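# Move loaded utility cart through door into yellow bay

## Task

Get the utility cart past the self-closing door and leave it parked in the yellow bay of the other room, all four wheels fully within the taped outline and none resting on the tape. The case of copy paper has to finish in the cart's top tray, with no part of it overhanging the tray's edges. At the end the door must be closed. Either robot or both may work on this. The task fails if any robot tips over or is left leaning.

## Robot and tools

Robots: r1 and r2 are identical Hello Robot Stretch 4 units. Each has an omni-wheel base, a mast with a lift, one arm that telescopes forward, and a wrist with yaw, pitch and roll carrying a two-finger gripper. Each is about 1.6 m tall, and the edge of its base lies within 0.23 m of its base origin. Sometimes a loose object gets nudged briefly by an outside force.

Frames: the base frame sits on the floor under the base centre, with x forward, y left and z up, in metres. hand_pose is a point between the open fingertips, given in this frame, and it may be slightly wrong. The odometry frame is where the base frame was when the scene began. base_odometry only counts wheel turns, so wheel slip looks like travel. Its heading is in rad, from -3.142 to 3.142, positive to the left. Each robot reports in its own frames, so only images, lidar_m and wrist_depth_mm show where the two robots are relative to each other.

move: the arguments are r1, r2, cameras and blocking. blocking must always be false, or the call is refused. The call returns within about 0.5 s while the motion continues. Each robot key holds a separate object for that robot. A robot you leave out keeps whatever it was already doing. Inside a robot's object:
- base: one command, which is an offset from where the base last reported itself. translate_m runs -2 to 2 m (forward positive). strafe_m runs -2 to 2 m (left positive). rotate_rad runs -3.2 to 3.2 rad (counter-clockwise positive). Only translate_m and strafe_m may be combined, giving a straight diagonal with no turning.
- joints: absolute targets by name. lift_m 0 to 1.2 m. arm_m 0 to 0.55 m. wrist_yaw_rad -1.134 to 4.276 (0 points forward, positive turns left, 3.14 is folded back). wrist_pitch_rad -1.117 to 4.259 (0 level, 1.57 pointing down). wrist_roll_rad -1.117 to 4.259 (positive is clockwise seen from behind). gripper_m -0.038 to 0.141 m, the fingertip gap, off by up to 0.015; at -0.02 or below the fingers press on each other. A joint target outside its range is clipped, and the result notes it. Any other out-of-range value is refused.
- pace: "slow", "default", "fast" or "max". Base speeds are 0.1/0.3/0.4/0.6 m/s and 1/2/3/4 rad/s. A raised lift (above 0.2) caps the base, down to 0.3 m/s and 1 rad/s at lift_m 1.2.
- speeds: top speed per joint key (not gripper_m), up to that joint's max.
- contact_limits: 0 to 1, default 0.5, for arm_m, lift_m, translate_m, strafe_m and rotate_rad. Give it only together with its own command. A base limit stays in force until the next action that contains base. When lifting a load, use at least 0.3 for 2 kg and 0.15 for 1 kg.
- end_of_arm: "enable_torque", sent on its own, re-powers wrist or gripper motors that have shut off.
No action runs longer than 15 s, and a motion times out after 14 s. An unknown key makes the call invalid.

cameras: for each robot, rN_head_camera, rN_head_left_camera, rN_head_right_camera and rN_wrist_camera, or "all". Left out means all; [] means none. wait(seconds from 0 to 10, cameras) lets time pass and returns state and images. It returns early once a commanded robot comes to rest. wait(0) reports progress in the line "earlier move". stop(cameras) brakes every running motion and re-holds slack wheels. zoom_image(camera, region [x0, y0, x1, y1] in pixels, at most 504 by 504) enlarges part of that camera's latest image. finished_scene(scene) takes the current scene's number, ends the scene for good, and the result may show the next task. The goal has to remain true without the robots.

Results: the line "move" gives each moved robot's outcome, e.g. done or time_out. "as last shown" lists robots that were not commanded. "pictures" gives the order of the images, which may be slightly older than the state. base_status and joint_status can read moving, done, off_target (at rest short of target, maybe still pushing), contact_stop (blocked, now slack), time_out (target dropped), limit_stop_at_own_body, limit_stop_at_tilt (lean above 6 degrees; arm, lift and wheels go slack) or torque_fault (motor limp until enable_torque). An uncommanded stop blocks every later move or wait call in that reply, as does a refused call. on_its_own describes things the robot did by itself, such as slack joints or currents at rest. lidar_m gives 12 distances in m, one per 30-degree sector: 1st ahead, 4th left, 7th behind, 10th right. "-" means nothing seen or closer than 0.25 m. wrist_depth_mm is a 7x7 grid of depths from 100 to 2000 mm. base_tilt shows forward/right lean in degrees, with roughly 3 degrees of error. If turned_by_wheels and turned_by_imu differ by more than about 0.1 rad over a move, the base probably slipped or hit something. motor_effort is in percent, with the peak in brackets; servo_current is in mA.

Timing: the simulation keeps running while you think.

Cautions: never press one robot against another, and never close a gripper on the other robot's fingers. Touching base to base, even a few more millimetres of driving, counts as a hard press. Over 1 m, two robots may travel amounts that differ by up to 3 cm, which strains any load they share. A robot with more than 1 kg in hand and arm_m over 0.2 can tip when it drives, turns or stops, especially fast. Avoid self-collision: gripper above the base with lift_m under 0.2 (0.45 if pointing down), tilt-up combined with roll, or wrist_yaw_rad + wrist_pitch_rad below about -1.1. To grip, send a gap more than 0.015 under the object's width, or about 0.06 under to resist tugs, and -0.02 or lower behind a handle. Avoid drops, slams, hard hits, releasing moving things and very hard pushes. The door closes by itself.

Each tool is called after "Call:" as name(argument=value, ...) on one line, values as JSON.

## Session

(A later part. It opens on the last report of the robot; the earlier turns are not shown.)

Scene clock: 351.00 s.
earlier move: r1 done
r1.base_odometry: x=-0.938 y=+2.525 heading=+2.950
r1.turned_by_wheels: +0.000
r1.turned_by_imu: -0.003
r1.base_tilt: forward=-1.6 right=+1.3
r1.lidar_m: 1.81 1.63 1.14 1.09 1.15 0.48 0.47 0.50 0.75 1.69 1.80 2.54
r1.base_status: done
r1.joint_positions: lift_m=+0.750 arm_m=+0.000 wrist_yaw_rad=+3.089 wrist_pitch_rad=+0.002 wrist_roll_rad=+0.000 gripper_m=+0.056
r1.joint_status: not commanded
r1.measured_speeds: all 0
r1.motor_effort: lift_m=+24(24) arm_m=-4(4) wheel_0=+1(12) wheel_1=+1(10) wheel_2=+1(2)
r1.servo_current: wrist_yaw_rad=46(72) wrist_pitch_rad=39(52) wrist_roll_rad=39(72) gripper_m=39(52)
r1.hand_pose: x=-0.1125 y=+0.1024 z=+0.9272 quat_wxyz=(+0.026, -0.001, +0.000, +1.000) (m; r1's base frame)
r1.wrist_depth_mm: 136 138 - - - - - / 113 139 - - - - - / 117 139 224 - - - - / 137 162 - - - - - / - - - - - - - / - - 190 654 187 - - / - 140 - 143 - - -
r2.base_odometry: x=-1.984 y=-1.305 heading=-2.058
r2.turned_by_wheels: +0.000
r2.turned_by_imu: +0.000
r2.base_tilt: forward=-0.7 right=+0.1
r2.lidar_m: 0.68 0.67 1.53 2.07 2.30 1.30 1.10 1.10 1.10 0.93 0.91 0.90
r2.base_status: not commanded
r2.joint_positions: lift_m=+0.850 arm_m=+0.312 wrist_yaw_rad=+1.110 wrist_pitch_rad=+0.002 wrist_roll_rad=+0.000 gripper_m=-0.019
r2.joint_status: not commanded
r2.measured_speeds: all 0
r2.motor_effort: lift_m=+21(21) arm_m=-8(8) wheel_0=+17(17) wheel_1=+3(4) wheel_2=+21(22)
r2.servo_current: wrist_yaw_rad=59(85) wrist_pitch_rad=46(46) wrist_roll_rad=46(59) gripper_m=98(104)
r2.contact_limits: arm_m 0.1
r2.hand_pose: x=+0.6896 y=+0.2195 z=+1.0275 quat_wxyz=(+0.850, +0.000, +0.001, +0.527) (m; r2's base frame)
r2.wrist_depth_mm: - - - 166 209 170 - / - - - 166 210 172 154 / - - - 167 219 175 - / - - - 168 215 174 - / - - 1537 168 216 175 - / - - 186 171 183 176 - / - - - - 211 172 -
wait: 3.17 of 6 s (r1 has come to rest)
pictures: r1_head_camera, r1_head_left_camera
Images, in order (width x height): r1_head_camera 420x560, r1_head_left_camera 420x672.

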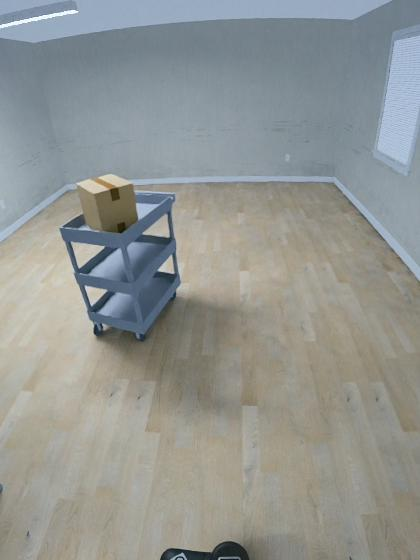

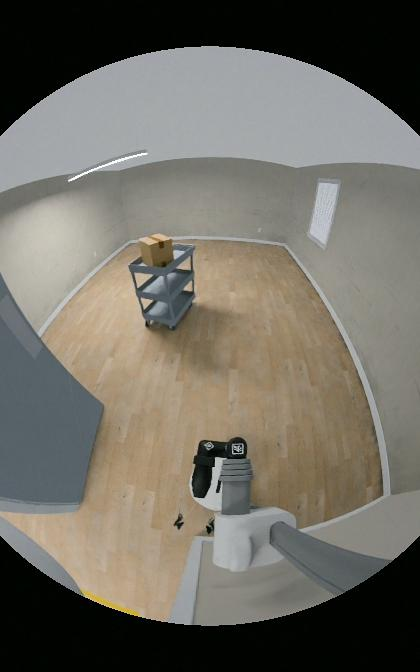

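Call:
move(r1={"base":{"translate_m":0.7,"strafe_m":-0.35}}, blocking=false, cameras=[])

Call:
wait(seconds=5, cameras=[])

Call:
move(r1={"base":{"translate_m":2.0}}, blocking=false, cameras=[])

Call:
wait(seconds=8, cameras=["r1_head_camera","r1_head_left_camera","r1_head_right_camera"])

Scene clock: 358.17 s.
move: r1 moving
r1.base_odometry: x=-0.966 y=+2.546 heading=+2.951
r1.turned_by_wheels: +0.000
r1.turned_by_imu: +0.000
r1.base_tilt: forward=-1.6 right=+1.3
r1.lidar_m: 1.84 1.60 1.16 1.10 1.16 0.52 0.50 0.56 0.80 1.69 1.77 2.50
r1.base_status: translate_m moving; strafe_m moving
r1.joint_positions: lift_m=+0.750 arm_m=+0.000 wrist_yaw_rad=+3.089 wrist_pitch_rad=+0.002 wrist_roll_rad=+0.000 gripper_m=+0.056
r1.joint_status: not commanded
r1.measured_speeds: translate_m=+0.121 strafe_m=-0.061 rotate_rad=-0.002 lift_m=+0.000 arm_m=+0.000 wrist_yaw_rad=+0.000 wrist_pitch_rad=+0.000 wrist_roll_rad=+0.000
r1.motor_effort: lift_m=+24(24) arm_m=-4(4) wheel_0=+8(10) wheel_1=+4(4) wheel_2=-9(9)
r1.servo_current: wrist_yaw_rad=33(65) wrist_pitch_rad=52(52) wrist_roll_rad=46(59) gripper_m=39(46)
r1.hand_pose: x=-0.1125 y=+0.1024 z=+0.9272 quat_wxyz=(+0.026, -0.001, +0.000, +1.000) (m; r1's base frame)
r1.wrist_depth_mm: 136 138 - 683 - - - / 113 139 - 676 - - - / 117 139 223 - - - - / 137 162 - - - - - / - - - - - - - / - - 190 - 187 - - / - 140 - 137 - - -
r2: as last shown
r2.base_tilt: forward=-0.7 right=+0.0
r2.lidar_m: 0.70 0.67 1.50 2.05 2.30 1.30 1.09 1.08 1.09 0.92 0.93 0.89
r2.motor_effort: lift_m=+21(21) arm_m=-8(8) wheel_0=+16(17) wheel_1=+3(3) wheel_2=+21(22)
r2.servo_current: wrist_yaw_rad=59(65) wrist_pitch_rad=46(46) wrist_roll_rad=46(59) gripper_m=104(104)
r2.contact_limits: arm_m 0.1
r2.wrist_depth_mm: - - - 166 208 171 - / - - - 166 210 172 154 / - - - 167 219 174 - / - - - 168 216 175 - / - - 1499 167 216 175 - / - - 185 171 183 176 - / - - - - 212 172 -
pictures: none
No camera images: "cameras" was empty.

Scene clock: 361.63 s.
earlier move: r1 done
r1.base_odometry: x=-1.559 y=+3.001 heading=+2.951
r1.turned_by_wheels: +0.000
r1.turned_by_imu: -0.002
r1.base_tilt: forward=-1.6 right=+1.3
r1.lidar_m: 4.57 1.23 1.19 1.45 1.52 1.22 1.19 1.27 1.42 1.37 1.44 2.08
r1.base_status: done
r1.joint_positions: lift_m=+0.750 arm_m=+0.000 wrist_yaw_rad=+3.089 wrist_pitch_rad=+0.002 wrist_roll_rad=+0.000 gripper_m=+0.056
r1.joint_status: not commanded
r1.measured_speeds: all 0
r1.motor_effort: lift_m=+24(24) arm_m=-4(4) wheel_0=+1(11) wheel_1=+2(6) wheel_2=-1(10)
r1.servo_current: wrist_yaw_rad=46(78) wrist_pitch_rad=33(52) wrist_roll_rad=46(65) gripper_m=39(52)
r1.hand_pose: x=-0.1125 y=+0.1024 z=+0.9272 quat_wxyz=(+0.026, -0.001, +0.000, +1.000) (m; r1's base frame)
r1.wrist_depth_mm: 136 139 - - - - - / 113 139 - - - - - / 117 140 226 - - - - / 137 161 - - - - - / - - - - - - - / - - 190 - 187 - - / - 140 - 137 - - -
r2.base_odometry: x=-1.984 y=-1.305 heading=-2.058
r2.turned_by_wheels: +0.000
r2.turned_by_imu: +0.000
r2.base_tilt: forward=-0.7 right=+0.0
r2.lidar_m: 0.70 0.68 1.49 2.08 2.28 1.28 1.09 1.08 1.12 0.92 0.91 0.88
r2.base_status: not commanded
r2.joint_positions: lift_m=+0.850 arm_m=+0.312 wrist_yaw_rad=+1.110 wrist_pitch_rad=+0.002 wrist_roll_rad=+0.000 gripper_m=-0.019
r2.joint_status: not commanded
r2.measured_speeds: all 0
r2.motor_effort: lift_m=+21(21) arm_m=-8(8) wheel_0=+17(17) wheel_1=+3(3) wheel_2=+21(22)
r2.servo_current: wrist_yaw_rad=72(85) wrist_pitch_rad=39(46) wrist_roll_rad=46(59) gripper_m=98(111)
r2.contact_limits: arm_m 0.1
r2.hand_pose: x=+0.6896 y=+0.2195 z=+1.0275 quat_wxyz=(+0.850, +0.000, +0.001, +0.527) (m; r2's base frame)
r2.wrist_depth_mm: - - - 166 209 171 - / - - - 166 211 172 154 / - - - 167 219 173 - / - - - 168 214 175 - / - - 1499 168 216 175 - / - - 186 171 183 177 - / - - - - 212 172 -
wait: 3.47 of 5 s (r1 has come to rest)
pictures: none
No camera images: "cameras" was empty.

Scene clock: 362.13 s.
move: r1 moving
r1.base_odometry: x=-1.590 y=+3.007 heading=+2.951
r1.turned_by_wheels: +0.000
r1.turned_by_imu: +0.000
r1.base_tilt: forward=-1.6 right=+1.3
r1.lidar_m: 4.55 1.22 1.18 1.45 1.51 1.27 1.22 1.27 1.44 1.37 1.45 2.08
r1.base_status: translate_m moving
r1.joint_positions: lift_m=+0.750 arm_m=+0.000 wrist_yaw_rad=+3.089 wrist_pitch_rad=+0.002 wrist_roll_rad=+0.000 gripper_m=+0.056
r1.joint_status: not commanded
r1.measured_speeds: translate_m=+0.121 strafe_m=+0.000 rotate_rad=-0.003 lift_m=+0.000 arm_m=+0.000 wrist_yaw_rad=+0.000 wrist_pitch_rad=+0.000 wrist_roll_rad=+0.000
r1.motor_effort: lift_m=+24(24) arm_m=-4(4) wheel_0=+6(6) wheel_1=+4(6) wheel_2=-9(9)
r1.servo_current: wrist_yaw_rad=39(59) wrist_pitch_rad=39(46) wrist_roll_rad=39(59) gripper_m=39(46)
r1.hand_pose: x=-0.1125 y=+0.1024 z=+0.9272 quat_wxyz=(+0.026, -0.001, +0.000, +1.000) (m; r1's base frame)
r1.wrist_depth_mm: 136 138 - - - - - / 112 139 - - - - - / 115 139 218 - - - - / 136 156 - - - - - / - - - - - - - / - - 190 - 188 - - / - 141 - 136 - - -
r2: as last shown
r2.base_tilt: forward=-0.6 right=+0.0
r2.lidar_m: 0.71 0.64 1.51 2.03 2.31 1.28 1.10 1.09 1.10 0.93 0.93 0.89
r2.motor_effort: lift_m=+21(21) arm_m=-8(8) wheel_0=+17(17) wheel_1=+3(3) wheel_2=+21(21)
r2.servo_current: wrist_yaw_rad=65(72) wrist_pitch_rad=39(46) wrist_roll_rad=52(52) gripper_m=104(104)
r2.contact_limits: arm_m 0.1
r2.wrist_depth_mm: - - - 165 208 171 - / - - - 166 211 172 154 / - - - 167 218 174 - / - - - 168 215 175 - / - - 1464 168 216 176 - / - - 186 170 183 176 - / - - - - 211 172 -
pictures: none
No camera images: "cameras" was empty.

Scene clock: 369.80 s.
earlier move: r1 done
r1.base_odometry: x=-3.523 y=+3.380 heading=+2.951
r1.turned_by_wheels: +0.000
r1.turned_by_imu: +0.001
r1.base_tilt: forward=-1.6 right=+1.3
r1.lidar_m: 2.59 2.75 3.37 3.25 0.84 1.07 3.22 2.02 1.53 1.43 1.49 2.16
r1.base_status: done
r1.joint_positions: lift_m=+0.750 arm_m=+0.000 wrist_yaw_rad=+3.089 wrist_pitch_rad=+0.002 wrist_roll_rad=+0.000 gripper_m=+0.056
r1.joint_status: not commanded
r1.measured_speeds: all 0
r1.motor_effort: lift_m=+24(24) arm_m=-4(4) wheel_0=+1(8) wheel_1=+3(7) wheel_2=+1(10)
r1.servo_current: wrist_yaw_rad=59(65) wrist_pitch_rad=46(52) wrist_roll_rad=46(78) gripper_m=52(52)
r1.hand_pose: x=-0.1125 y=+0.1024 z=+0.9272 quat_wxyz=(+0.026, -0.001, +0.000, +1.000) (m; r1's base frame)
r1.wrist_depth_mm: 136 138 - - - - - / 113 139 - - - - - / 117 139 273 - - - - / 137 161 - - - - 1025 / - - - - - - 1025 / - - 194 - 187 - - / - - - 154 - 1255 -
r2.base_odometry: x=-1.984 y=-1.305 heading=-2.058
r2.turned_by_wheels: +0.000
r2.turned_by_imu: +0.001
r2.base_tilt: forward=-0.7 right=+0.0
r2.lidar_m: 0.70 0.66 1.50 2.10 2.30 1.30 1.10 1.10 1.10 0.92 0.92 0.88
r2.base_status: not commanded
r2.joint_positions: lift_m=+0.850 arm_m=+0.312 wrist_yaw_rad=+1.110 wrist_pitch_rad=+0.002 wrist_roll_rad=+0.000 gripper_m=-0.019
r2.joint_status: not commanded
r2.measured_speeds: all 0
r2.motor_effort: lift_m=+21(21) arm_m=-8(8) wheel_0=+17(17) wheel_1=+3(4) wheel_2=+21(22)
r2.servo_current: wrist_yaw_rad=59(78) wrist_pitch_rad=39(52) wrist_roll_rad=52(65) gripper_m=98(111)
r2.contact_limits: arm_m 0.1
r2.hand_pose: x=+0.6896 y=+0.2195 z=+1.0275 quat_wxyz=(+0.850, +0.000, +0.001, +0.527) (m; r2's base frame)
r2.wrist_depth_mm: - - - 166 208 171 - / - - - 167 211 172 154 / - - - 167 219 174 - / - - - 168 214 175 - / - - 1499 168 216 175 - / - - 185 170 183 177 - / - - - - 211 172 -
wait: 7.67 of 8 s (r1 has come to rest)
pictures: r1_head_camera, r1_head_left_camera, r1_head_right_camera
Images, in order (width x height): r1_head_camera 420x560, r1_head_left_camera 420x672, r1_head_right_camera 420x672.

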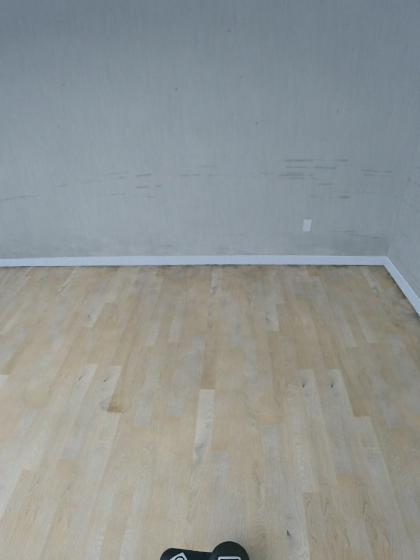

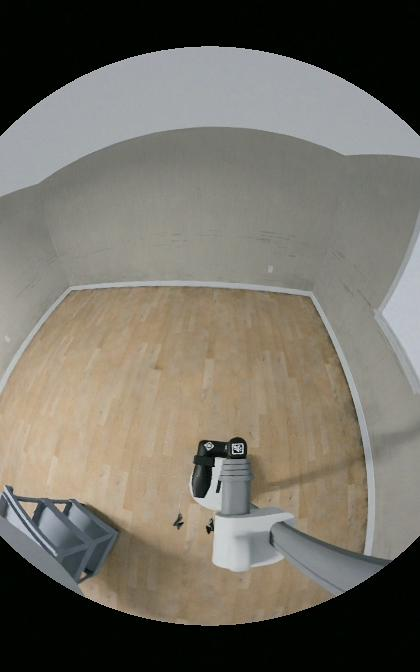

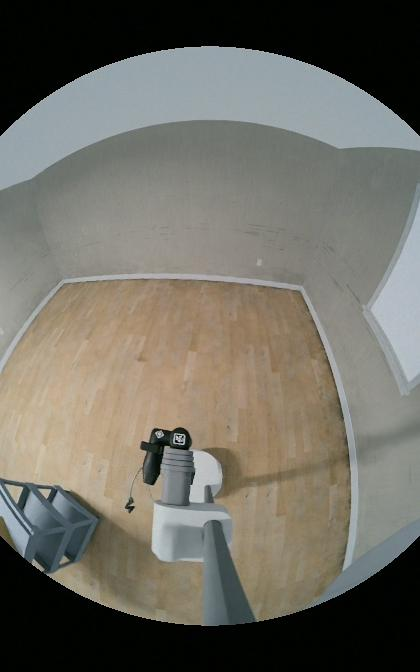

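Call:
move(r1={"base":{"translate_m":0.8,"strafe_m":0.3}}, blocking=false, cameras=[])

Call:
wait(seconds=6, cameras=[])

Call:
move(r1={"base":{"rotate_rad":3.14}}, blocking=false, cameras=[])

Call:
wait(seconds=8, cameras=["r1_head_camera","r1_head_left_camera","r1_head_right_camera"])

Call:
zoom_image(camera="r1_head_camera", region=[150, 100, 420, 500])

Scene clock: 377.77 s.
move: r1 moving
r1.base_odometry: x=-3.556 y=+3.375 heading=+2.951
r1.turned_by_wheels: +0.000
r1.turned_by_imu: +0.000
r1.base_tilt: forward=-1.6 right=+1.3
r1.lidar_m: 2.57 2.70 3.35 3.23 0.84 1.01 3.32 2.05 1.52 1.47 1.54 2.22
r1.base_status: translate_m moving; strafe_m moving
r1.joint_positions: lift_m=+0.750 arm_m=+0.000 wrist_yaw_rad=+3.089 wrist_pitch_rad=+0.002 wrist_roll_rad=+0.000 gripper_m=+0.056
r1.joint_status: not commanded
r1.measured_speeds: translate_m=+0.123 strafe_m=+0.047 rotate_rad=+0.000 lift_m=+0.000 arm_m=+0.000 wrist_yaw_rad=+0.000 wrist_pitch_rad=+0.000 wrist_roll_rad=+0.000
r1.motor_effort: lift_m=+24(24) arm_m=-4(4) wheel_0=+4(7) wheel_1=+9(9) wheel_2=-9(9)
r1.servo_current: wrist_yaw_rad=39(65) wrist_pitch_rad=46(46) wrist_roll_rad=52(59) gripper_m=39(46)
r1.hand_pose: x=-0.1125 y=+0.1024 z=+0.9272 quat_wxyz=(+0.026, -0.001, +0.000, +1.000) (m; r1's base frame)
r1.wrist_depth_mm: 136 138 - - - - - / 108 138 - - - - - / 115 139 286 - - - - / 136 153 - - - - 1042 / - - - - - - 1042 / - - 193 - 187 - - / - - - 153 - 1863 -
r2: as last shown
r2.turned_by_imu: +0.000
r2.lidar_m: 0.71 0.66 1.51 2.10 2.29 1.31 1.11 1.11 1.10 0.93 0.91 0.89
r2.motor_effort: lift_m=+21(21) arm_m=-8(8) wheel_0=+16(17) wheel_1=+3(3) wheel_2=+21(21)
r2.servo_current: wrist_yaw_rad=65(78) wrist_pitch_rad=39(46) wrist_roll_rad=46(52) gripper_m=98(104)
r2.contact_limits: arm_m 0.1
r2.wrist_depth_mm: - - - 165 208 171 - / - - - 166 211 172 154 / - - - 167 219 174 - / - - - 168 214 175 - / - - 1464 168 216 175 - / - - 186 171 183 176 - / - - - - 211 172 -
pictures: none
No camera images: "cameras" was empty.

Scene clock: 381.53 s.
earlier move: r1 done
r1.base_odometry: x=-4.365 y=+3.237 heading=+2.951
r1.turned_by_wheels: +0.000
r1.turned_by_imu: +0.002
r1.base_tilt: forward=-1.6 right=+1.3
r1.lidar_m: 1.81 1.91 2.70 2.91 3.08 1.32 4.16 2.47 1.86 1.75 1.86 1.86
r1.base_status: done
r1.joint_positions: lift_m=+0.750 arm_m=+0.000 wrist_yaw_rad=+3.089 wrist_pitch_rad=+0.002 wrist_roll_rad=+0.000 gripper_m=+0.056
r1.joint_status: not commanded
r1.measured_speeds: all 0
r1.motor_effort: lift_m=+24(24) arm_m=-4(4) wheel_0=+3(7) wheel_1=+0(10) wheel_2=-1(10)
r1.servo_current: wrist_yaw_rad=52(72) wrist_pitch_rad=46(52) wrist_roll_rad=46(72) gripper_m=33(46)
r1.hand_pose: x=-0.1125 y=+0.1024 z=+0.9272 quat_wxyz=(+0.026, -0.001, +0.000, +1.000) (m; r1's base frame)
r1.wrist_depth_mm: 136 139 - - - - - / 113 139 - - - - - / 118 139 271 - - - - / 137 161 - - 1808 - - / - - - - - - - / - - 193 - 187 - - / - - - 154 - 1983 -
r2.base_odometry: x=-1.984 y=-1.305 heading=-2.058
r2.turned_by_wheels: +0.000
r2.turned_by_imu: +0.001
r2.base_tilt: forward=-0.7 right=+0.1
r2.lidar_m: 0.68 0.67 1.52 2.06 2.30 1.30 1.10 1.08 1.08 0.91 0.91 0.88
r2.base_status: not commanded
r2.joint_positions: lift_m=+0.850 arm_m=+0.312 wrist_yaw_rad=+1.110 wrist_pitch_rad=+0.002 wrist_roll_rad=+0.000 gripper_m=-0.019
r2.joint_status: not commanded
r2.measured_speeds: all 0
r2.motor_effort: lift_m=+21(21) arm_m=-8(8) wheel_0=+17(17) wheel_1=+3(4) wheel_2=+21(22)
r2.servo_current: wrist_yaw_rad=65(85) wrist_pitch_rad=46(52) wrist_roll_rad=46(65) gripper_m=98(111)
r2.contact_limits: arm_m 0.1
r2.hand_pose: x=+0.6896 y=+0.2195 z=+1.0275 quat_wxyz=(+0.850, +0.000, +0.001, +0.527) (m; r2's base frame)
r2.wrist_depth_mm: - - - 165 209 171 - / - - - 166 211 172 154 / - - - 167 220 174 - / - - - 168 214 174 - / - - 1499 167 216 175 - / - - 185 171 183 176 - / - - - - 211 171 -
wait: 3.77 of 6 s (r1 has come to rest)
pictures: none
No camera images: "cameras" was empty.

Scene clock: 382.03 s.
move: r1 moving
r1.base_odometry: x=-4.365 y=+3.237 heading=-3.080
r1.turned_by_wheels: +0.252
r1.turned_by_imu: +0.253
r1.base_tilt: forward=-1.6 right=+1.3
r1.lidar_m: 1.82 2.15 2.94 2.93 1.36 1.33 3.53 2.08 1.76 1.77 2.06 1.81
r1.base_status: rotate_rad moving
r1.joint_positions: lift_m=+0.750 arm_m=+0.000 wrist_yaw_rad=+3.089 wrist_pitch_rad=+0.002 wrist_roll_rad=+0.000 gripper_m=+0.056
r1.joint_status: not commanded
r1.measured_speeds: translate_m=+0.000 strafe_m=+0.000 rotate_rad=+0.972 lift_m=+0.000 arm_m=+0.000 wrist_yaw_rad=+0.000 wrist_pitch_rad=+0.000 wrist_roll_rad=+0.000
r1.motor_effort: lift_m=+24(24) arm_m=-4(4) wheel_0=-7(8) wheel_1=-7(8) wheel_2=-7(7)
r1.servo_current: wrist_yaw_rad=46(59) wrist_pitch_rad=39(46) wrist_roll_rad=46(59) gripper_m=46(46)
r1.hand_pose: x=-0.1125 y=+0.1024 z=+0.9272 quat_wxyz=(+0.026, -0.001, +0.000, +1.000) (m; r1's base frame)
r1.wrist_depth_mm: 136 138 - - - - - / 113 139 - - - - - / 118 140 273 - - - - / 137 162 - - - 1661 - / - - - - - - - / - - 193 - 188 - 1756 / - - - 154 - - 1983
r2: as last shown
r2.turned_by_imu: +0.000
r2.base_tilt: forward=-0.6 right=+0.0
r2.lidar_m: 0.68 0.64 1.50 2.05 2.32 1.30 1.08 1.10 1.12 0.93 0.91 0.87
r2.motor_effort: lift_m=+21(21) arm_m=-8(8) wheel_0=+17(17) wheel_1=+3(3) wheel_2=+22(22)
r2.servo_current: wrist_yaw_rad=72(72) wrist_pitch_rad=39(46) wrist_roll_rad=46(65) gripper_m=98(104)
r2.contact_limits: arm_m 0.1
r2.wrist_depth_mm: - - - 165 208 171 - / - - - 166 211 172 154 / - - - 167 219 174 - / - - - 168 213 175 - / - - 1499 168 215 175 - / - - 186 171 182 176 - / - - - - 211 172 -
pictures: none
No camera images: "cameras" was empty.

Scene clock: 384.40 s.
earlier move: r1 done
r1.base_odometry: x=-4.365 y=+3.237 heading=-0.192
r1.turned_by_wheels: +2.888
r1.turned_by_imu: +2.903
r1.base_tilt: forward=-1.5 right=+1.3
r1.lidar_m: 3.93 2.52 1.84 1.73 1.88 1.89 1.81 1.92 2.67 2.94 3.10 1.31
r1.base_status: done
r1.joint_positions: lift_m=+0.750 arm_m=+0.000 wrist_yaw_rad=+3.089 wrist_pitch_rad=+0.002 wrist_roll_rad=+0.000 gripper_m=+0.056
r1.joint_status: not commanded
r1.measured_speeds: all 0
r1.motor_effort: lift_m=+24(24) arm_m=-5(5) wheel_0=-3(10) wheel_1=-2(10) wheel_2=+0(8)
r1.servo_current: wrist_yaw_rad=20(72) wrist_pitch_rad=39(46) wrist_roll_rad=52(65) gripper_m=39(46)
r1.hand_pose: x=-0.1125 y=+0.1024 z=+0.9272 quat_wxyz=(+0.026, -0.001, +0.000, +1.000) (m; r1's base frame)
r1.wrist_depth_mm: 136 138 - - - - - / 113 139 - - - - - / 117 139 229 - - - - / 137 162 - - - - - / - - - - - - - / - - 190 - 187 - - / - 141 - 136 1863 - -
r2.base_odometry: x=-1.984 y=-1.305 heading=-2.058
r2.turned_by_wheels: +0.000
r2.turned_by_imu: +0.000
r2.base_tilt: forward=-0.7 right=+0.0
r2.lidar_m: 0.67 0.65 1.51 2.07 2.29 1.30 1.10 1.08 1.06 0.92 0.93 0.86
r2.base_status: not commanded
r2.joint_positions: lift_m=+0.850 arm_m=+0.312 wrist_yaw_rad=+1.110 wrist_pitch_rad=+0.002 wrist_roll_rad=+0.000 gripper_m=-0.019
r2.joint_status: not commanded
r2.measured_speeds: all 0
r2.motor_effort: lift_m=+20(21) arm_m=-8(8) wheel_0=+17(17) wheel_1=+3(3) wheel_2=+21(22)
r2.servo_current: wrist_yaw_rad=65(78) wrist_pitch_rad=39(52) wrist_roll_rad=46(65) gripper_m=98(104)
r2.contact_limits: arm_m 0.1
r2.hand_pose: x=+0.6896 y=+0.2195 z=+1.0275 quat_wxyz=(+0.850, +0.000, +0.001, +0.527) (m; r2's base frame)
r2.wrist_depth_mm: - - - 166 208 171 - / - - - 166 211 173 154 / - - - 167 219 174 - / - - - 168 215 175 - / - - 1537 168 216 175 - / - - 186 171 183 176 - / - - - - 212 172 -
wait: 2.37 of 8 s (r1 has come to rest)
pictures: r1_head_camera, r1_head_left_camera, r1_head_right_camera
Images, in order (width x height): r1_head_camera 420x560, r1_head_left_camera 420x672, r1_head_right_camera 420x672.

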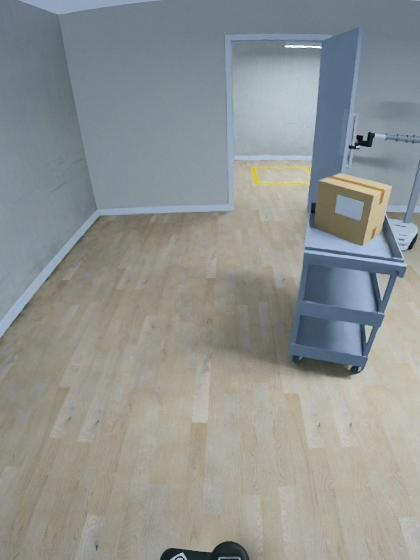

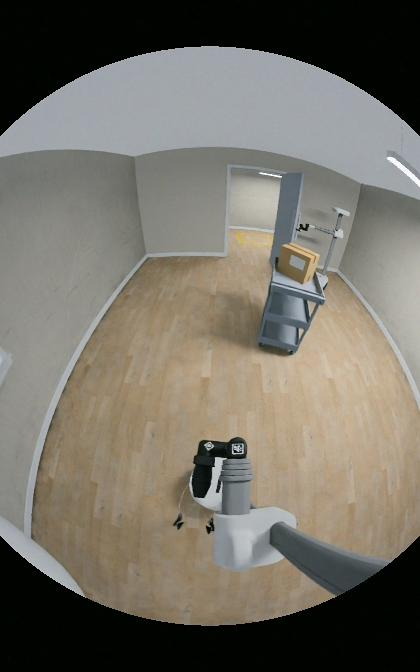

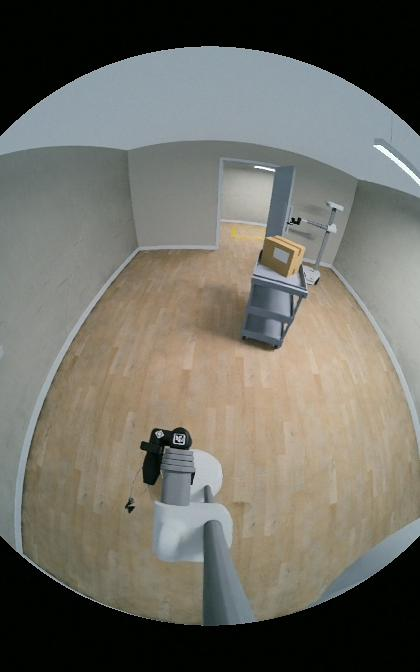

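Scaled by 1.260 from the camera's 420x560 image, which has a finer 600x800 frame.

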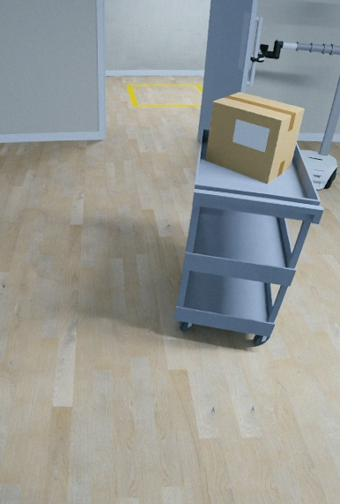

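Call:
move(r1={"base":{"strafe_m":-0.62},"joints":{"wrist_yaw_rad":0,"gripper_m":0.12}}, blocking=false, cameras=[])

Call:
wait(seconds=3, cameras=[])

Call:
wait(seconds=3, cameras=["r1_head_camera","r1_head_left_camera","r1_head_right_camera","r1_wrist_camera"])

Scene clock: 393.50 s.
move: r1 moving
r1.base_odometry: x=-4.372 y=+3.201 heading=-0.192
r1.turned_by_wheels: +0.000
r1.turned_by_imu: -0.001
r1.base_tilt: forward=-1.6 right=+1.3
r1.lidar_m: 1.32 2.55 1.88 1.76 1.91 1.89 1.80 1.92 2.67 2.92 3.05 1.33
r1.base_status: strafe_m moving
r1.joint_positions: lift_m=+0.750 arm_m=+0.000 wrist_yaw_rad=+2.503 wrist_pitch_rad=+0.002 wrist_roll_rad=+0.000 gripper_m=+0.075
r1.joint_status: wrist_yaw_rad moving; gripper_m moving
r1.measured_speeds: translate_m=+0.001 strafe_m=-0.141 rotate_rad=-0.005 lift_m=+0.000 arm_m=+0.000 wrist_yaw_rad=-1.821 wrist_pitch_rad=+0.000 wrist_roll_rad=+0.000
r1.motor_effort: lift_m=+24(24) arm_m=-4(4) wheel_0=+9(10) wheel_1=-10(11) wheel_2=+0(1)
r1.servo_current: wrist_yaw_rad=85(137) wrist_pitch_rad=39(52) wrist_roll_rad=46(59) gripper_m=78(78)
r1.hand_pose: x=-0.0085 y=+0.2421 z=+0.9272 quat_wxyz=(+0.314, -0.001, +0.000, +0.949) (m; r1's base frame)
r1.wrist_depth_mm: - - - - - - - / - - - - - - - / - - - - - - - / - - - - - - - / - - - - - - - / - - 195 - 190 - - / - 145 - 152 - - -
r2: as last shown
r2.lidar_m: 0.70 0.67 1.51 2.03 2.27 1.28 1.10 1.07 1.10 0.92 0.93 0.88
r2.motor_effort: lift_m=+21(21) arm_m=-8(8) wheel_0=+17(17) wheel_1=+3(3) wheel_2=+21(22)
r2.servo_current: wrist_yaw_rad=59(72) wrist_pitch_rad=33(46) wrist_roll_rad=39(59) gripper_m=104(104)
r2.contact_limits: arm_m 0.1
r2.wrist_depth_mm: - - - 166 209 171 - / - - - 167 211 172 155 / - - - 167 219 174 - / - - - 168 216 174 - / - - 1464 168 217 175 - / - - 186 171 183 176 - / - - - - 212 172 -
pictures: none
No camera images: "cameras" was empty.

Scene clock: 396.40 s.
earlier move: r1 done
r1.base_odometry: x=-4.484 y=+2.628 heading=-0.192
r1.turned_by_wheels: +0.000
r1.turned_by_imu: -0.004
r1.base_tilt: forward=-1.6 right=+1.3
r1.lidar_m: 1.15 3.35 2.47 2.36 2.50 1.91 1.81 1.93 2.41 2.32 2.41 3.05
r1.base_status: done
r1.joint_positions: lift_m=+0.750 arm_m=+0.000 wrist_yaw_rad=+0.003 wrist_pitch_rad=+0.002 wrist_roll_rad=+0.000 gripper_m=+0.120
r1.joint_status: all done
r1.measured_speeds: all 0
r1.motor_effort: lift_m=+24(24) arm_m=-4(4) wheel_0=+1(11) wheel_1=-1(11) wheel_2=+0(2)
r1.servo_current: wrist_yaw_rad=59(137) wrist_pitch_rad=46(52) wrist_roll_rad=39(59) gripper_m=46(98)
r1.hand_pose: x=+0.4596 y=-0.0866 z=+0.9272 quat_wxyz=(+1.000, +0.000, +0.001, +0.001) (m; r1's base frame)
r1.wrist_depth_mm: - - - - - - - / - - - - - - - / - - - - - - - / - - - 1281 - - - / - - - 1336 - - - / - - - 1618 213 - - / - - 1921 143 - - -
r2.base_odometry: x=-1.984 y=-1.305 heading=-2.058
r2.turned_by_wheels: +0.000
r2.turned_by_imu: +0.000
r2.base_tilt: forward=-0.7 right=+0.0
r2.lidar_m: 0.69 0.68 1.49 2.07 2.32 1.29 1.10 1.09 1.10 0.92 0.93 0.90
r2.base_status: not commanded
r2.joint_positions: lift_m=+0.850 arm_m=+0.312 wrist_yaw_rad=+1.110 wrist_pitch_rad=+0.002 wrist_roll_rad=+0.000 gripper_m=-0.019
r2.joint_status: not commanded
r2.measured_speeds: all 0
r2.motor_effort: lift_m=+21(21) arm_m=-8(8) wheel_0=+16(17) wheel_1=+3(3) wheel_2=+21(22)
r2.servo_current: wrist_yaw_rad=72(72) wrist_pitch_rad=39(46) wrist_roll_rad=52(59) gripper_m=98(111)
r2.contact_limits: arm_m 0.1
r2.hand_pose: x=+0.6896 y=+0.2195 z=+1.0275 quat_wxyz=(+0.850, +0.000, +0.001, +0.527) (m; r2's base frame)
r2.wrist_depth_mm: - - - 166 208 171 - / - - - 166 211 172 154 / - - - 167 219 174 - / - - - 168 214 174 - / - - 1499 168 216 175 - / - - 185 171 183 176 - / - - - - 211 171 -
wait: 2.90 of 3 s (r1 has come to rest)
pictures: none
No camera images: "cameras" was empty.

Scene clock: 399.40 s.
r1.base_odometry: x=-4.484 y=+2.628 heading=-0.192
r1.turned_by_wheels: +0.000
r1.turned_by_imu: +0.000
r1.base_tilt: forward=-1.6 right=+1.3
r1.lidar_m: 1.18 3.39 2.48 2.33 2.50 1.90 1.82 1.95 2.42 2.34 2.45 3.05
r1.base_status: done
r1.joint_positions: lift_m=+0.750 arm_m=+0.000 wrist_yaw_rad=+0.003 wrist_pitch_rad=+0.002 wrist_roll_rad=+0.000 gripper_m=+0.120
r1.joint_status: all done
r1.measured_speeds: all 0
r1.motor_effort: lift_m=+24(24) arm_m=-4(4) wheel_0=+0(11) wheel_1=-1(11) wheel_2=+0(2)
r1.servo_current: wrist_yaw_rad=46(137) wrist_pitch_rad=46(52) wrist_roll_rad=39(59) gripper_m=52(98)
r1.hand_pose: x=+0.4596 y=-0.0866 z=+0.9272 quat_wxyz=(+1.000, +0.000, +0.001, +0.001) (m; r1's base frame)
r1.wrist_depth_mm: - - - - - - - / - - - - - - - / - - - - - - - / - - - 1308 - - - / - - - 1336 - - - / - - - 1576 213 - - / - - 1863 143 - - -
r2.base_odometry: x=-1.984 y=-1.305 heading=-2.058
r2.turned_by_wheels: +0.000
r2.turned_by_imu: +0.000
r2.base_tilt: forward=-0.7 right=+0.0
r2.lidar_m: 0.68 0.68 1.51 2.06 2.28 1.30 1.09 1.09 1.05 0.91 0.91 0.89
r2.base_status: not commanded
r2.joint_positions: lift_m=+0.850 arm_m=+0.312 wrist_yaw_rad=+1.110 wrist_pitch_rad=+0.002 wrist_roll_rad=+0.000 gripper_m=-0.019
r2.joint_status: not commanded
r2.measured_speeds: all 0
r2.motor_effort: lift_m=+21(21) arm_m=-8(8) wheel_0=+17(17) wheel_1=+3(3) wheel_2=+22(22)
r2.servo_current: wrist_yaw_rad=59(72) wrist_pitch_rad=39(46) wrist_roll_rad=52(59) gripper_m=98(111)
r2.contact_limits: arm_m 0.1
r2.hand_pose: x=+0.6896 y=+0.2195 z=+1.0275 quat_wxyz=(+0.850, +0.000, +0.001, +0.527) (m; r2's base frame)
r2.wrist_depth_mm: - - - 166 208 170 - / - - - 167 210 172 154 / - - - 167 220 174 - / - - - 168 215 175 - / - - 1499 168 216 175 - / - - 186 171 183 176 - / - - - - 211 171 -
wait: 3.00 s; at rest by 0.27 s
pictures: r1_head_camera, r1_head_left_camera, r1_head_right_camera, r1_wrist_camera
Images, in order (width x height): r1_head_camera 420x560, r1_head_left_camera 420x672, r1_head_right_camera 420x672, r1_wrist_camera 616x392.

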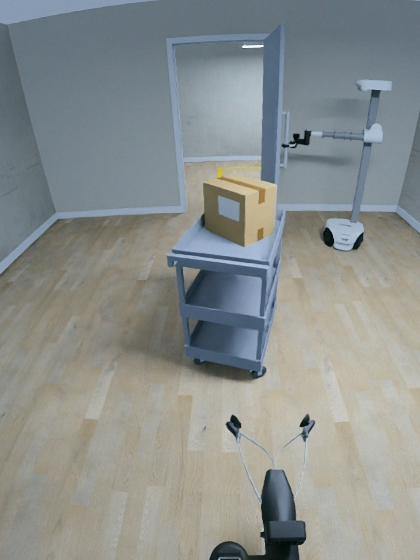

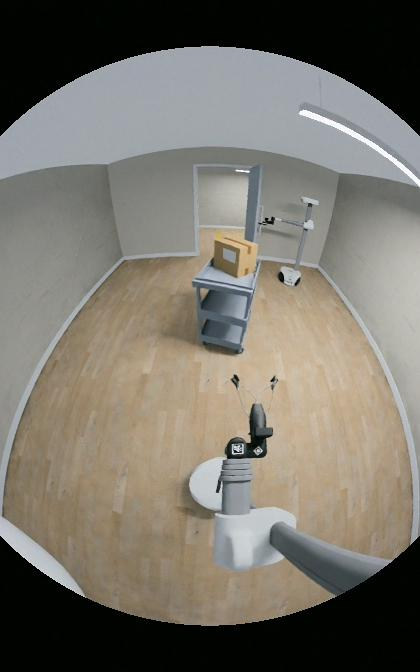

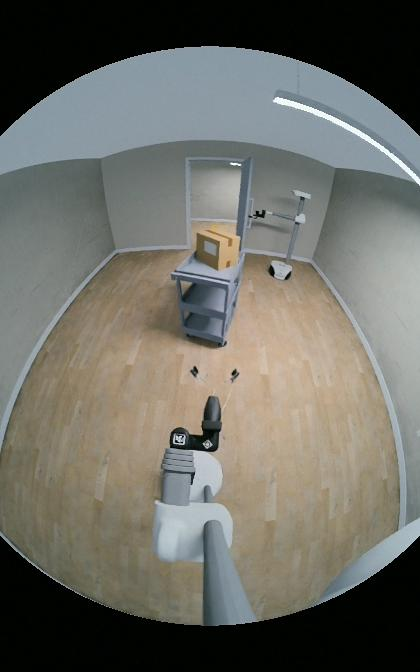

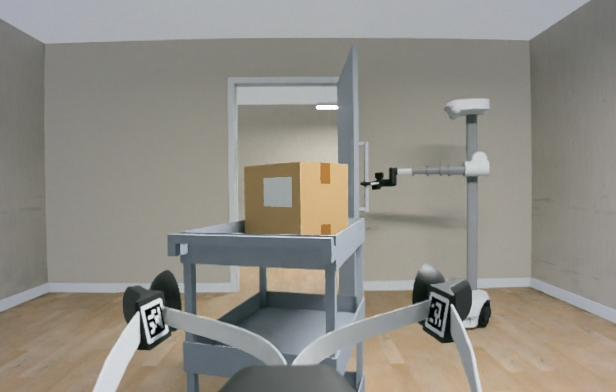

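Call:
zoom_image(camera="r1_wrist_camera", region=[150, 140, 400, 300])

Call:
zoom_image(camera="r1_head_camera", region=[150, 160, 300, 390])

Scaled by 2.016.

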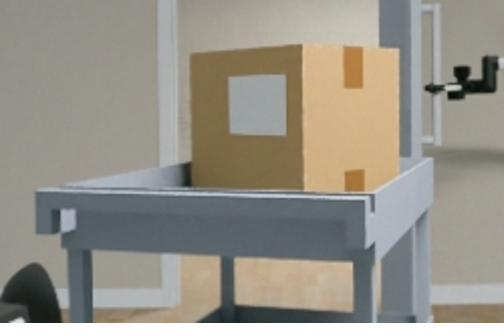

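Scaled by 2.191 from the camera's 420x560 image, which has a finer 600x800 frame.

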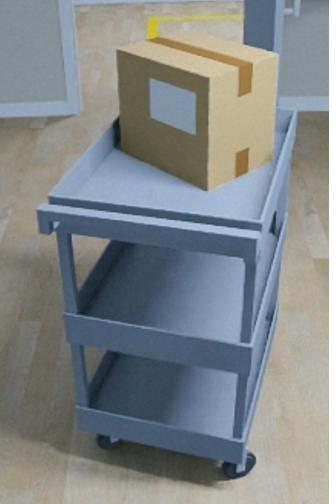

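Call:
move(r1={"base":{"translate_m":0.26,"strafe_m":0.38},"joints":{"lift_m":0.67}}, blocking=false, cameras=[])

Call:
wait(seconds=5, cameras=[])

Call:
move(r1={"base":{"rotate_rad":-0.25}}, blocking=false, cameras=[])

Call:
wait(seconds=3, cameras=["r1_head_camera","r1_wrist_camera"])

Scene clock: 419.80 s.
move: r1 moving
r1.base_odometry: x=-4.461 y=+2.650 heading=-0.193
r1.turned_by_wheels: +0.000
r1.turned_by_imu: +0.000
r1.base_tilt: forward=-1.6 right=+1.3
r1.lidar_m: 1.14 3.30 2.47 2.32 2.48 1.93 1.84 1.96 2.43 2.36 2.47 3.04
r1.base_status: translate_m moving; strafe_m moving
r1.joint_positions: lift_m=+0.713 arm_m=+0.000 wrist_yaw_rad=+0.003 wrist_pitch_rad=+0.002 wrist_roll_rad=+0.000 gripper_m=+0.120
r1.joint_status: lift_m moving
r1.measured_speeds: translate_m=+0.068 strafe_m=+0.101 rotate_rad=-0.001 lift_m=-0.146 arm_m=+0.000 wrist_yaw_rad=+0.000 wrist_pitch_rad=+0.000 wrist_roll_rad=+0.000
r1.motor_effort: lift_m=+11(24) arm_m=-4(4) wheel_0=-8(8) wheel_1=+10(10) wheel_2=-6(7)
r1.servo_current: wrist_yaw_rad=46(59) wrist_pitch_rad=46(46) wrist_roll_rad=46(59) gripper_m=39(46)
r1.hand_pose: x=+0.4595 y=-0.0867 z=+0.8902 quat_wxyz=(+1.000, +0.000, +0.001, +0.001) (m; r1's base frame)
r1.wrist_depth_mm: - - - - - - - / - - - - - - - / - - - - - - - / - - - 1281 - - - / - - - - - - - / - - 1537 - 198 - - / - 1983 1921 143 - 1863 -
r2: as last shown
r2.lidar_m: 0.68 0.67 1.51 2.02 2.28 1.33 1.09 1.10 1.09 0.91 0.92 0.90
r2.motor_effort: lift_m=+21(21) arm_m=-8(8) wheel_0=+17(17) wheel_1=+3(3) wheel_2=+21(21)
r2.servo_current: wrist_yaw_rad=59(72) wrist_pitch_rad=39(46) wrist_roll_rad=52(52) gripper_m=98(104)
r2.contact_limits: arm_m 0.1
r2.wrist_depth_mm: - - - 166 210 171 - / - - - 166 210 173 154 / - - - 167 218 174 - / - - - 168 214 175 - / - - 1464 167 216 175 - / - - 186 171 183 176 - / - - - - 211 172 -
pictures: none
No camera images: "cameras" was empty.

Scene clock: 422.33 s.
earlier move: r1 done
r1.base_odometry: x=-4.156 y=+2.951 heading=-0.193
r1.turned_by_wheels: +0.000
r1.turned_by_imu: +0.003
r1.base_tilt: forward=-1.6 right=+1.3
r1.lidar_m: 1.01 2.84 2.08 1.98 2.09 2.12 2.09 2.23 2.84 2.72 2.84 1.00
r1.base_status: done
r1.joint_positions: lift_m=+0.670 arm_m=+0.000 wrist_yaw_rad=+0.003 wrist_pitch_rad=+0.002 wrist_roll_rad=+0.000 gripper_m=+0.120
r1.joint_status: all done
r1.measured_speeds: all 0
r1.motor_effort: lift_m=+13(24) arm_m=-4(4) wheel_0=-3(9) wheel_1=+0(11) wheel_2=+0(7)
r1.servo_current: wrist_yaw_rad=39(78) wrist_pitch_rad=39(52) wrist_roll_rad=46(72) gripper_m=39(52)
r1.hand_pose: x=+0.4595 y=-0.0867 z=+0.8481 quat_wxyz=(+1.000, +0.000, +0.001, +0.001) (m; r1's base frame)
r1.wrist_depth_mm: - - - - - - - / - - - - - - - / - - - - - 1098 - / - - - - 1160 1042 - / - - - - - - - / - - - - 193 202 - / - 1863 1983 143 - - -
r2.base_odometry: x=-1.984 y=-1.305 heading=-2.058
r2.turned_by_wheels: +0.000
r2.turned_by_imu: +0.000
r2.base_tilt: forward=-0.7 right=+0.0
r2.lidar_m: 0.69 0.65 1.53 2.08 2.32 1.32 1.08 1.09 1.08 0.92 0.93 0.88
r2.base_status: not commanded
r2.joint_positions: lift_m=+0.850 arm_m=+0.312 wrist_yaw_rad=+1.110 wrist_pitch_rad=+0.002 wrist_roll_rad=+0.000 gripper_m=-0.019
r2.joint_status: not commanded
r2.measured_speeds: all 0
r2.motor_effort: lift_m=+21(21) arm_m=-8(8) wheel_0=+17(17) wheel_1=+3(3) wheel_2=+21(22)
r2.servo_current: wrist_yaw_rad=72(72) wrist_pitch_rad=39(46) wrist_roll_rad=39(59) gripper_m=98(104)
r2.contact_limits: arm_m 0.1
r2.hand_pose: x=+0.6896 y=+0.2195 z=+1.0275 quat_wxyz=(+0.850, +0.000, +0.001, +0.527) (m; r2's base frame)
r2.wrist_depth_mm: - - - 166 209 171 - / - - - 166 211 172 154 / - - - 167 219 174 - / - - - 168 214 174 - / - - 1499 167 216 175 - / - - 185 171 183 176 - / - - - - 211 172 -
wait: 2.53 of 5 s (r1 has come to rest)
pictures: none
No camera images: "cameras" was empty.

Scene clock: 422.83 s.
move: r1 moving
r1.base_odometry: x=-4.156 y=+2.952 heading=-0.400
r1.turned_by_wheels: -0.208
r1.turned_by_imu: -0.209
r1.base_tilt: forward=-1.6 right=+1.3
r1.lidar_m: 0.99 3.62 2.24 1.98 2.00 2.33 2.09 2.10 2.54 2.71 2.70 1.02
r1.base_status: rotate_rad moving
r1.joint_positions: lift_m=+0.670 arm_m=+0.000 wrist_yaw_rad=+0.003 wrist_pitch_rad=+0.002 wrist_roll_rad=+0.000 gripper_m=+0.120
r1.joint_status: not commanded
r1.measured_speeds: translate_m=+0.000 strafe_m=+0.000 rotate_rad=-0.441 lift_m=+0.000 arm_m=+0.000 wrist_yaw_rad=+0.000 wrist_pitch_rad=+0.000 wrist_roll_rad=+0.000
r1.motor_effort: lift_m=+13(13) arm_m=-4(4) wheel_0=+3(8) wheel_1=+3(8) wheel_2=+0(7)
r1.servo_current: wrist_yaw_rad=52(65) wrist_pitch_rad=39(46) wrist_roll_rad=52(59) gripper_m=46(46)
r1.hand_pose: x=+0.4595 y=-0.0867 z=+0.8481 quat_wxyz=(+1.000, +0.000, +0.001, +0.001) (m; r1's base frame)
r1.wrist_depth_mm: - - - - - - - / - - - - - - - / - - - 1255 - - - / - - - 1182 1205 - - / - - - - - - - / - - - - 191 - - / - 1808 1863 143 - 1863 -
r2: as last shown
r2.base_tilt: forward=-0.6 right=+0.0
r2.lidar_m: 0.70 0.64 1.51 2.08 2.33 1.31 1.10 1.10 1.12 0.92 0.93 0.91
r2.servo_current: wrist_yaw_rad=72(78) wrist_pitch_rad=46(46) wrist_roll_rad=46(52) gripper_m=98(98)
r2.contact_limits: arm_m 0.1
r2.wrist_depth_mm: - - - 165 208 171 - / - - - 166 211 172 154 / - - - 167 218 174 - / - - - 168 215 175 - / - - 1499 168 216 175 - / - - 185 171 183 176 - / - - - - 211 172 -
pictures: none
No camera images: "cameras" was empty.

Scene clock: 423.33 s.
earlier move: r1 done
r1.base_odometry: x=-4.156 y=+2.952 heading=-0.442
r1.turned_by_wheels: -0.042
r1.turned_by_imu: -0.042
r1.base_tilt: forward=-1.6 right=+1.3
r1.lidar_m: 1.01 3.70 2.30 2.00 2.00 2.36 2.10 2.11 2.48 2.69 2.70 1.02
r1.base_status: done
r1.joint_positions: lift_m=+0.670 arm_m=+0.000 wrist_yaw_rad=+0.002 wrist_pitch_rad=+0.002 wrist_roll_rad=+0.000 gripper_m=+0.120
r1.joint_status: not commanded
r1.measured_speeds: all 0
r1.motor_effort: lift_m=+13(13) arm_m=-4(4) wheel_0=+2(8) wheel_1=+3(8) wheel_2=+0(7)
r1.servo_current: wrist_yaw_rad=39(65) wrist_pitch_rad=39(46) wrist_roll_rad=65(65) gripper_m=39(46)
r1.hand_pose: x=+0.4595 y=-0.0868 z=+0.8481 quat_wxyz=(+1.000, +0.000, +0.001, +0.001) (m; r1's base frame)
r1.wrist_depth_mm: - - - - - - - / - - - - - - - / - - - 1182 - - - / - - - 1118 - - - / - - - - - - - / - - 1397 - 193 - - / - 1863 1708 139 1921 1863 -
r2.base_odometry: x=-1.984 y=-1.305 heading=-2.058
r2.turned_by_wheels: +0.000
r2.turned_by_imu: +0.000
r2.base_tilt: forward=-0.7 right=+0.0
r2.lidar_m: 0.66 0.64 1.50 2.05 2.33 1.32 1.10 1.10 1.11 0.94 0.94 0.90
r2.base_status: not commanded
r2.joint_positions: lift_m=+0.850 arm_m=+0.312 wrist_yaw_rad=+1.110 wrist_pitch_rad=+0.002 wrist_roll_rad=+0.000 gripper_m=-0.019
r2.joint_status: not commanded
r2.measured_speeds: all 0
r2.motor_effort: lift_m=+21(21) arm_m=-8(8) wheel_0=+17(17) wheel_1=+3(3) wheel_2=+21(22)
r2.servo_current: wrist_yaw_rad=65(78) wrist_pitch_rad=39(46) wrist_roll_rad=52(52) gripper_m=104(104)
r2.contact_limits: arm_m 0.1
r2.hand_pose: x=+0.6896 y=+0.2195 z=+1.0275 quat_wxyz=(+0.850, +0.000, +0.001, +0.527) (m; r2's base frame)
r2.wrist_depth_mm: - - - 166 209 171 - / - - - 166 210 172 154 / - - - 167 219 173 - / - - - 168 215 175 - / - - 1499 168 216 175 - / - - 185 171 183 176 - / - - - - 212 172 -
wait: 0.50 of 3 s (r1 has come to rest)
pictures: r1_head_camera, r1_wrist_camera
Images, in order (width x height): r1_head_camera 420x560, r1_wrist_camera 616x392.

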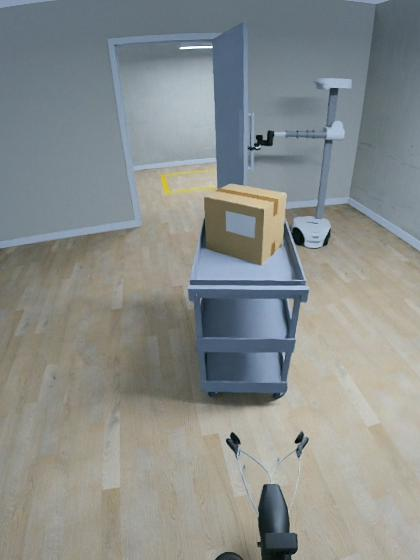

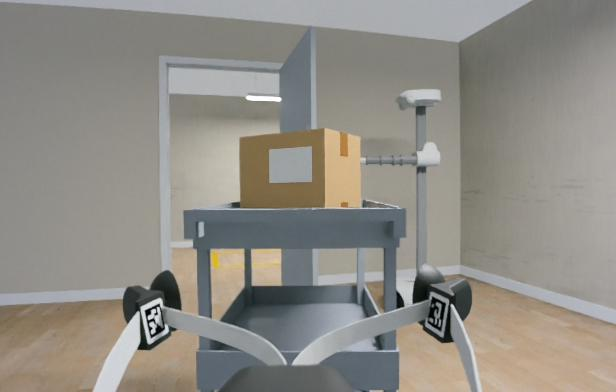

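Call:
move(r1={"base":{"translate_m":0.25,"strafe_m":0.03},"joints":{"wrist_roll_rad":1.57,"lift_m":0.663}}, blocking=false, cameras=[])

Call:
wait(seconds=5, cameras=[])

Call:
wait(seconds=0.3, cameras=["r1_head_camera","r1_wrist_camera","r1_head_left_camera"])

Scene clock: 430.07 s.
move: r1 moving
r1.base_odometry: x=-4.126 y=+2.942 heading=-0.442
r1.turned_by_wheels: +0.000
r1.turned_by_imu: +0.000
r1.base_tilt: forward=-1.6 right=+1.3
r1.lidar_m: 0.97 3.64 2.30 1.99 1.99 2.38 2.12 2.14 2.51 2.70 2.71 1.02
r1.base_status: translate_m moving; strafe_m moving
r1.joint_positions: lift_m=+0.664 arm_m=+0.000 wrist_yaw_rad=+0.002 wrist_pitch_rad=+0.002 wrist_roll_rad=+0.580 gripper_m=+0.120
r1.joint_status: lift_m moving; wrist_roll_rad moving
r1.measured_speeds: translate_m=+0.122 strafe_m=+0.016 rotate_rad=-0.001 lift_m=+0.000 arm_m=+0.000 wrist_yaw_rad=+0.000 wrist_pitch_rad=+0.000 wrist_roll_rad=+1.818
r1.motor_effort: lift_m=+11(14) arm_m=-4(4) wheel_0=+7(7) wheel_1=+6(8) wheel_2=-8(9)
r1.servo_current: wrist_yaw_rad=59(59) wrist_pitch_rad=39(46) wrist_roll_rad=98(117) gripper_m=52(52)
r1.hand_pose: x=+0.4595 y=-0.0868 z=+0.8411 quat_wxyz=(+0.958, +0.286, +0.001, +0.001) (m; r1's base frame)
r1.wrist_depth_mm: - - - - - - - / - - - - - - - / - - - 1205 - - - / - - 1205 1078 - - - / - - - - 1430 - 1863 / - - 831 - 190 1430 1430 / - - - 139 - - 1229
r2: as last shown
r2.base_tilt: forward=-0.6 right=+0.1
r2.lidar_m: 0.69 0.68 1.51 2.07 2.32 1.30 1.10 1.09 1.10 0.91 0.94 0.89
r2.servo_current: wrist_yaw_rad=59(78) wrist_pitch_rad=39(46) wrist_roll_rad=33(52) gripper_m=104(104)
r2.contact_limits: arm_m 0.1
r2.wrist_depth_mm: - - - 166 209 171 - / - - - 166 211 172 154 / - - - 167 219 173 - / - - - 168 215 174 - / - - 1499 167 216 175 - / - - 185 170 183 176 - / - - - - 212 172 -
pictures: none
No camera images: "cameras" was empty.

Scene clock: 431.87 s.
earlier move: r1 done
r1.base_odometry: x=-3.917 y=+2.872 heading=-0.442
r1.turned_by_wheels: +0.000
r1.turned_by_imu: +0.000
r1.base_tilt: forward=-1.6 right=+1.2
r1.lidar_m: 0.75 3.44 2.33 2.05 2.02 2.45 2.35 2.36 2.80 2.66 2.68 0.80
r1.base_status: done
r1.joint_positions: lift_m=+0.663 arm_m=+0.000 wrist_yaw_rad=+0.002 wrist_pitch_rad=+0.002 wrist_roll_rad=+1.568 gripper_m=+0.120
r1.joint_status: all done
r1.measured_speeds: all 0
r1.motor_effort: lift_m=+13(14) arm_m=-4(4) wheel_0=+2(7) wheel_1=+1(8) wheel_2=+1(10)
r1.servo_current: wrist_yaw_rad=46(72) wrist_pitch_rad=46(52) wrist_roll_rad=33(117) gripper_m=39(52)
r1.hand_pose: x=+0.4595 y=-0.0868 z=+0.8411 quat_wxyz=(+0.708, +0.706, +0.002, +0.000) (m; r1's base frame)
r1.wrist_depth_mm: - - - - - 1661 1182 / - - - 603 - 597 603 / - - 960 597 - 603 - / - - 842 603 - 609 - / - - 960 609 - 615 - / - - - 609 - 212 1160 / - - - 145 - 1921 1229
r2.base_odometry: x=-1.984 y=-1.305 heading=-2.058
r2.turned_by_wheels: +0.000
r2.turned_by_imu: +0.000
r2.base_tilt: forward=-0.6 right=+0.0
r2.lidar_m: 0.69 0.68 1.53 2.08 2.31 1.29 1.09 1.09 1.10 0.93 0.94 0.88
r2.base_status: not commanded
r2.joint_positions: lift_m=+0.850 arm_m=+0.312 wrist_yaw_rad=+1.110 wrist_pitch_rad=+0.002 wrist_roll_rad=+0.000 gripper_m=-0.019
r2.joint_status: not commanded
r2.measured_speeds: all 0
r2.motor_effort: lift_m=+21(21) arm_m=-8(8) wheel_0=+17(17) wheel_1=+3(4) wheel_2=+21(22)
r2.servo_current: wrist_yaw_rad=72(78) wrist_pitch_rad=39(52) wrist_roll_rad=52(59) gripper_m=98(104)
r2.contact_limits: arm_m 0.1
r2.hand_pose: x=+0.6896 y=+0.2195 z=+1.0275 quat_wxyz=(+0.850, +0.000, +0.001, +0.527) (m; r2's base frame)
r2.wrist_depth_mm: - - - 166 209 171 - / - - - 166 211 172 154 / - - - 167 219 174 - / - - - 168 215 175 - / - - 1537 168 216 175 - / - - 186 170 183 177 - / - - - - 211 172 -
wait: 1.80 of 5 s (r1 has come to rest)
pictures: none
No camera images: "cameras" was empty.

Scene clock: 432.17 s.
r1.base_odometry: x=-3.917 y=+2.872 heading=-0.442
r1.turned_by_wheels: +0.000
r1.turned_by_imu: +0.000
r1.base_tilt: forward=-1.6 right=+1.3
r1.lidar_m: 0.74 3.43 2.35 2.04 2.01 2.40 2.36 2.33 2.78 2.67 2.70 0.78
r1.base_status: done
r1.joint_positions: lift_m=+0.663 arm_m=+0.000 wrist_yaw_rad=+0.002 wrist_pitch_rad=+0.002 wrist_roll_rad=+1.568 gripper_m=+0.120
r1.joint_status: all done
r1.measured_speeds: all 0
r1.motor_effort: lift_m=+13(14) arm_m=-4(4) wheel_0=+2(7) wheel_1=+0(8) wheel_2=+1(10)
r1.servo_current: wrist_yaw_rad=39(72) wrist_pitch_rad=46(52) wrist_roll_rad=52(117) gripper_m=46(52)
r1.hand_pose: x=+0.4595 y=-0.0868 z=+0.8411 quat_wxyz=(+0.708, +0.706, +0.002, +0.000) (m; r1's base frame)
r1.wrist_depth_mm: - - - - - 1756 1182 / - - - 591 - 603 603 / - - 946 603 - 609 - / - - 854 603 - 609 - / - - 960 615 - 615 - / - - - 609 - 213 1182 / - - - 145 - 1863 1205
r2.base_odometry: x=-1.984 y=-1.305 heading=-2.058
r2.turned_by_wheels: +0.000
r2.turned_by_imu: +0.000
r2.base_tilt: forward=-0.7 right=+0.0
r2.lidar_m: 0.68 0.66 1.51 2.05 2.30 1.32 1.09 1.09 1.10 0.92 0.92 0.90
r2.base_status: not commanded
r2.joint_positions: lift_m=+0.850 arm_m=+0.312 wrist_yaw_rad=+1.110 wrist_pitch_rad=+0.002 wrist_roll_rad=+0.000 gripper_m=-0.019
r2.joint_status: not commanded
r2.measured_speeds: all 0
r2.motor_effort: lift_m=+21(21) arm_m=-8(8) wheel_0=+17(17) wheel_1=+3(4) wheel_2=+21(22)
r2.servo_current: wrist_yaw_rad=65(78) wrist_pitch_rad=46(52) wrist_roll_rad=46(59) gripper_m=98(104)
r2.contact_limits: arm_m 0.1
r2.hand_pose: x=+0.6896 y=+0.2195 z=+1.0275 quat_wxyz=(+0.850, +0.000, +0.001, +0.527) (m; r2's base frame)
r2.wrist_depth_mm: - - - 166 210 171 - / - - - 166 211 172 154 / - - - 166 219 174 - / - - - 168 215 174 - / - - 1464 168 216 175 - / - - 185 171 183 176 - / - - - - 212 172 -
wait: 0.30 s; at rest by 0.27 s
pictures: r1_head_camera, r1_head_left_camera, r1_wrist_camera
Images, in order (width x height): r1_head_camera 420x560, r1_head_left_camera 420x672, r1_wrist_camera 616x392.

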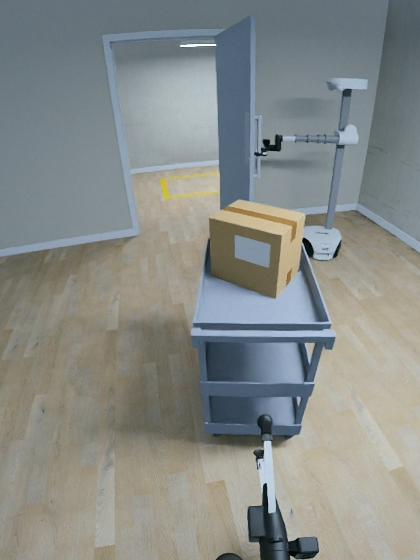

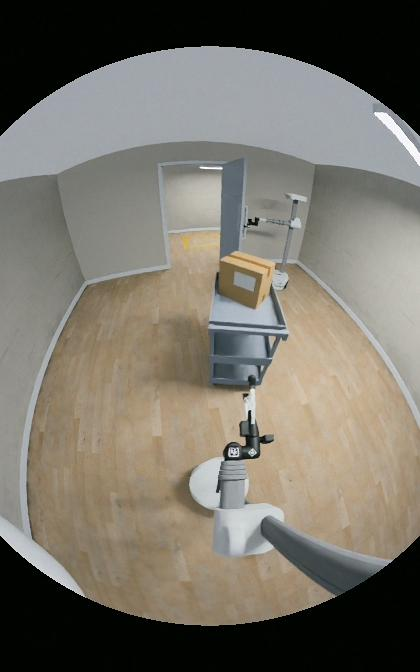

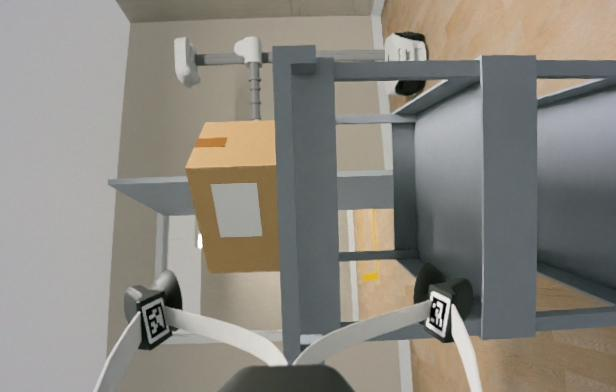

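Call:
zoom_image(camera="r1_wrist_camera", region=[230, 20, 390, 380])

Call:
zoom_image(camera="r1_head_camera", region=[180, 290, 345, 450])

Scaled by 1.400.

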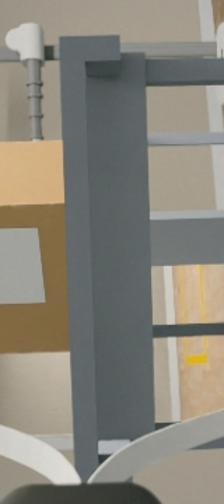

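Scaled by 3.055 from the camera's 420x560 image, which has a finer 600x800 frame.

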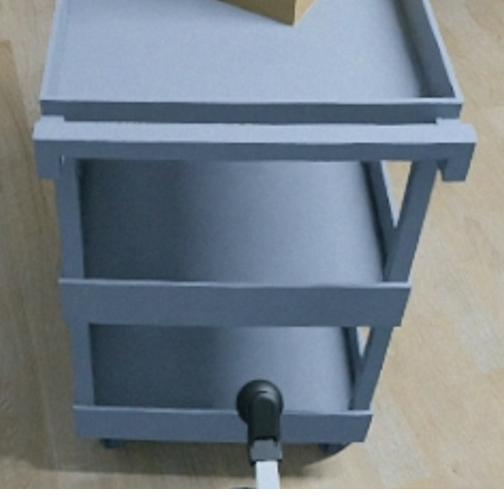

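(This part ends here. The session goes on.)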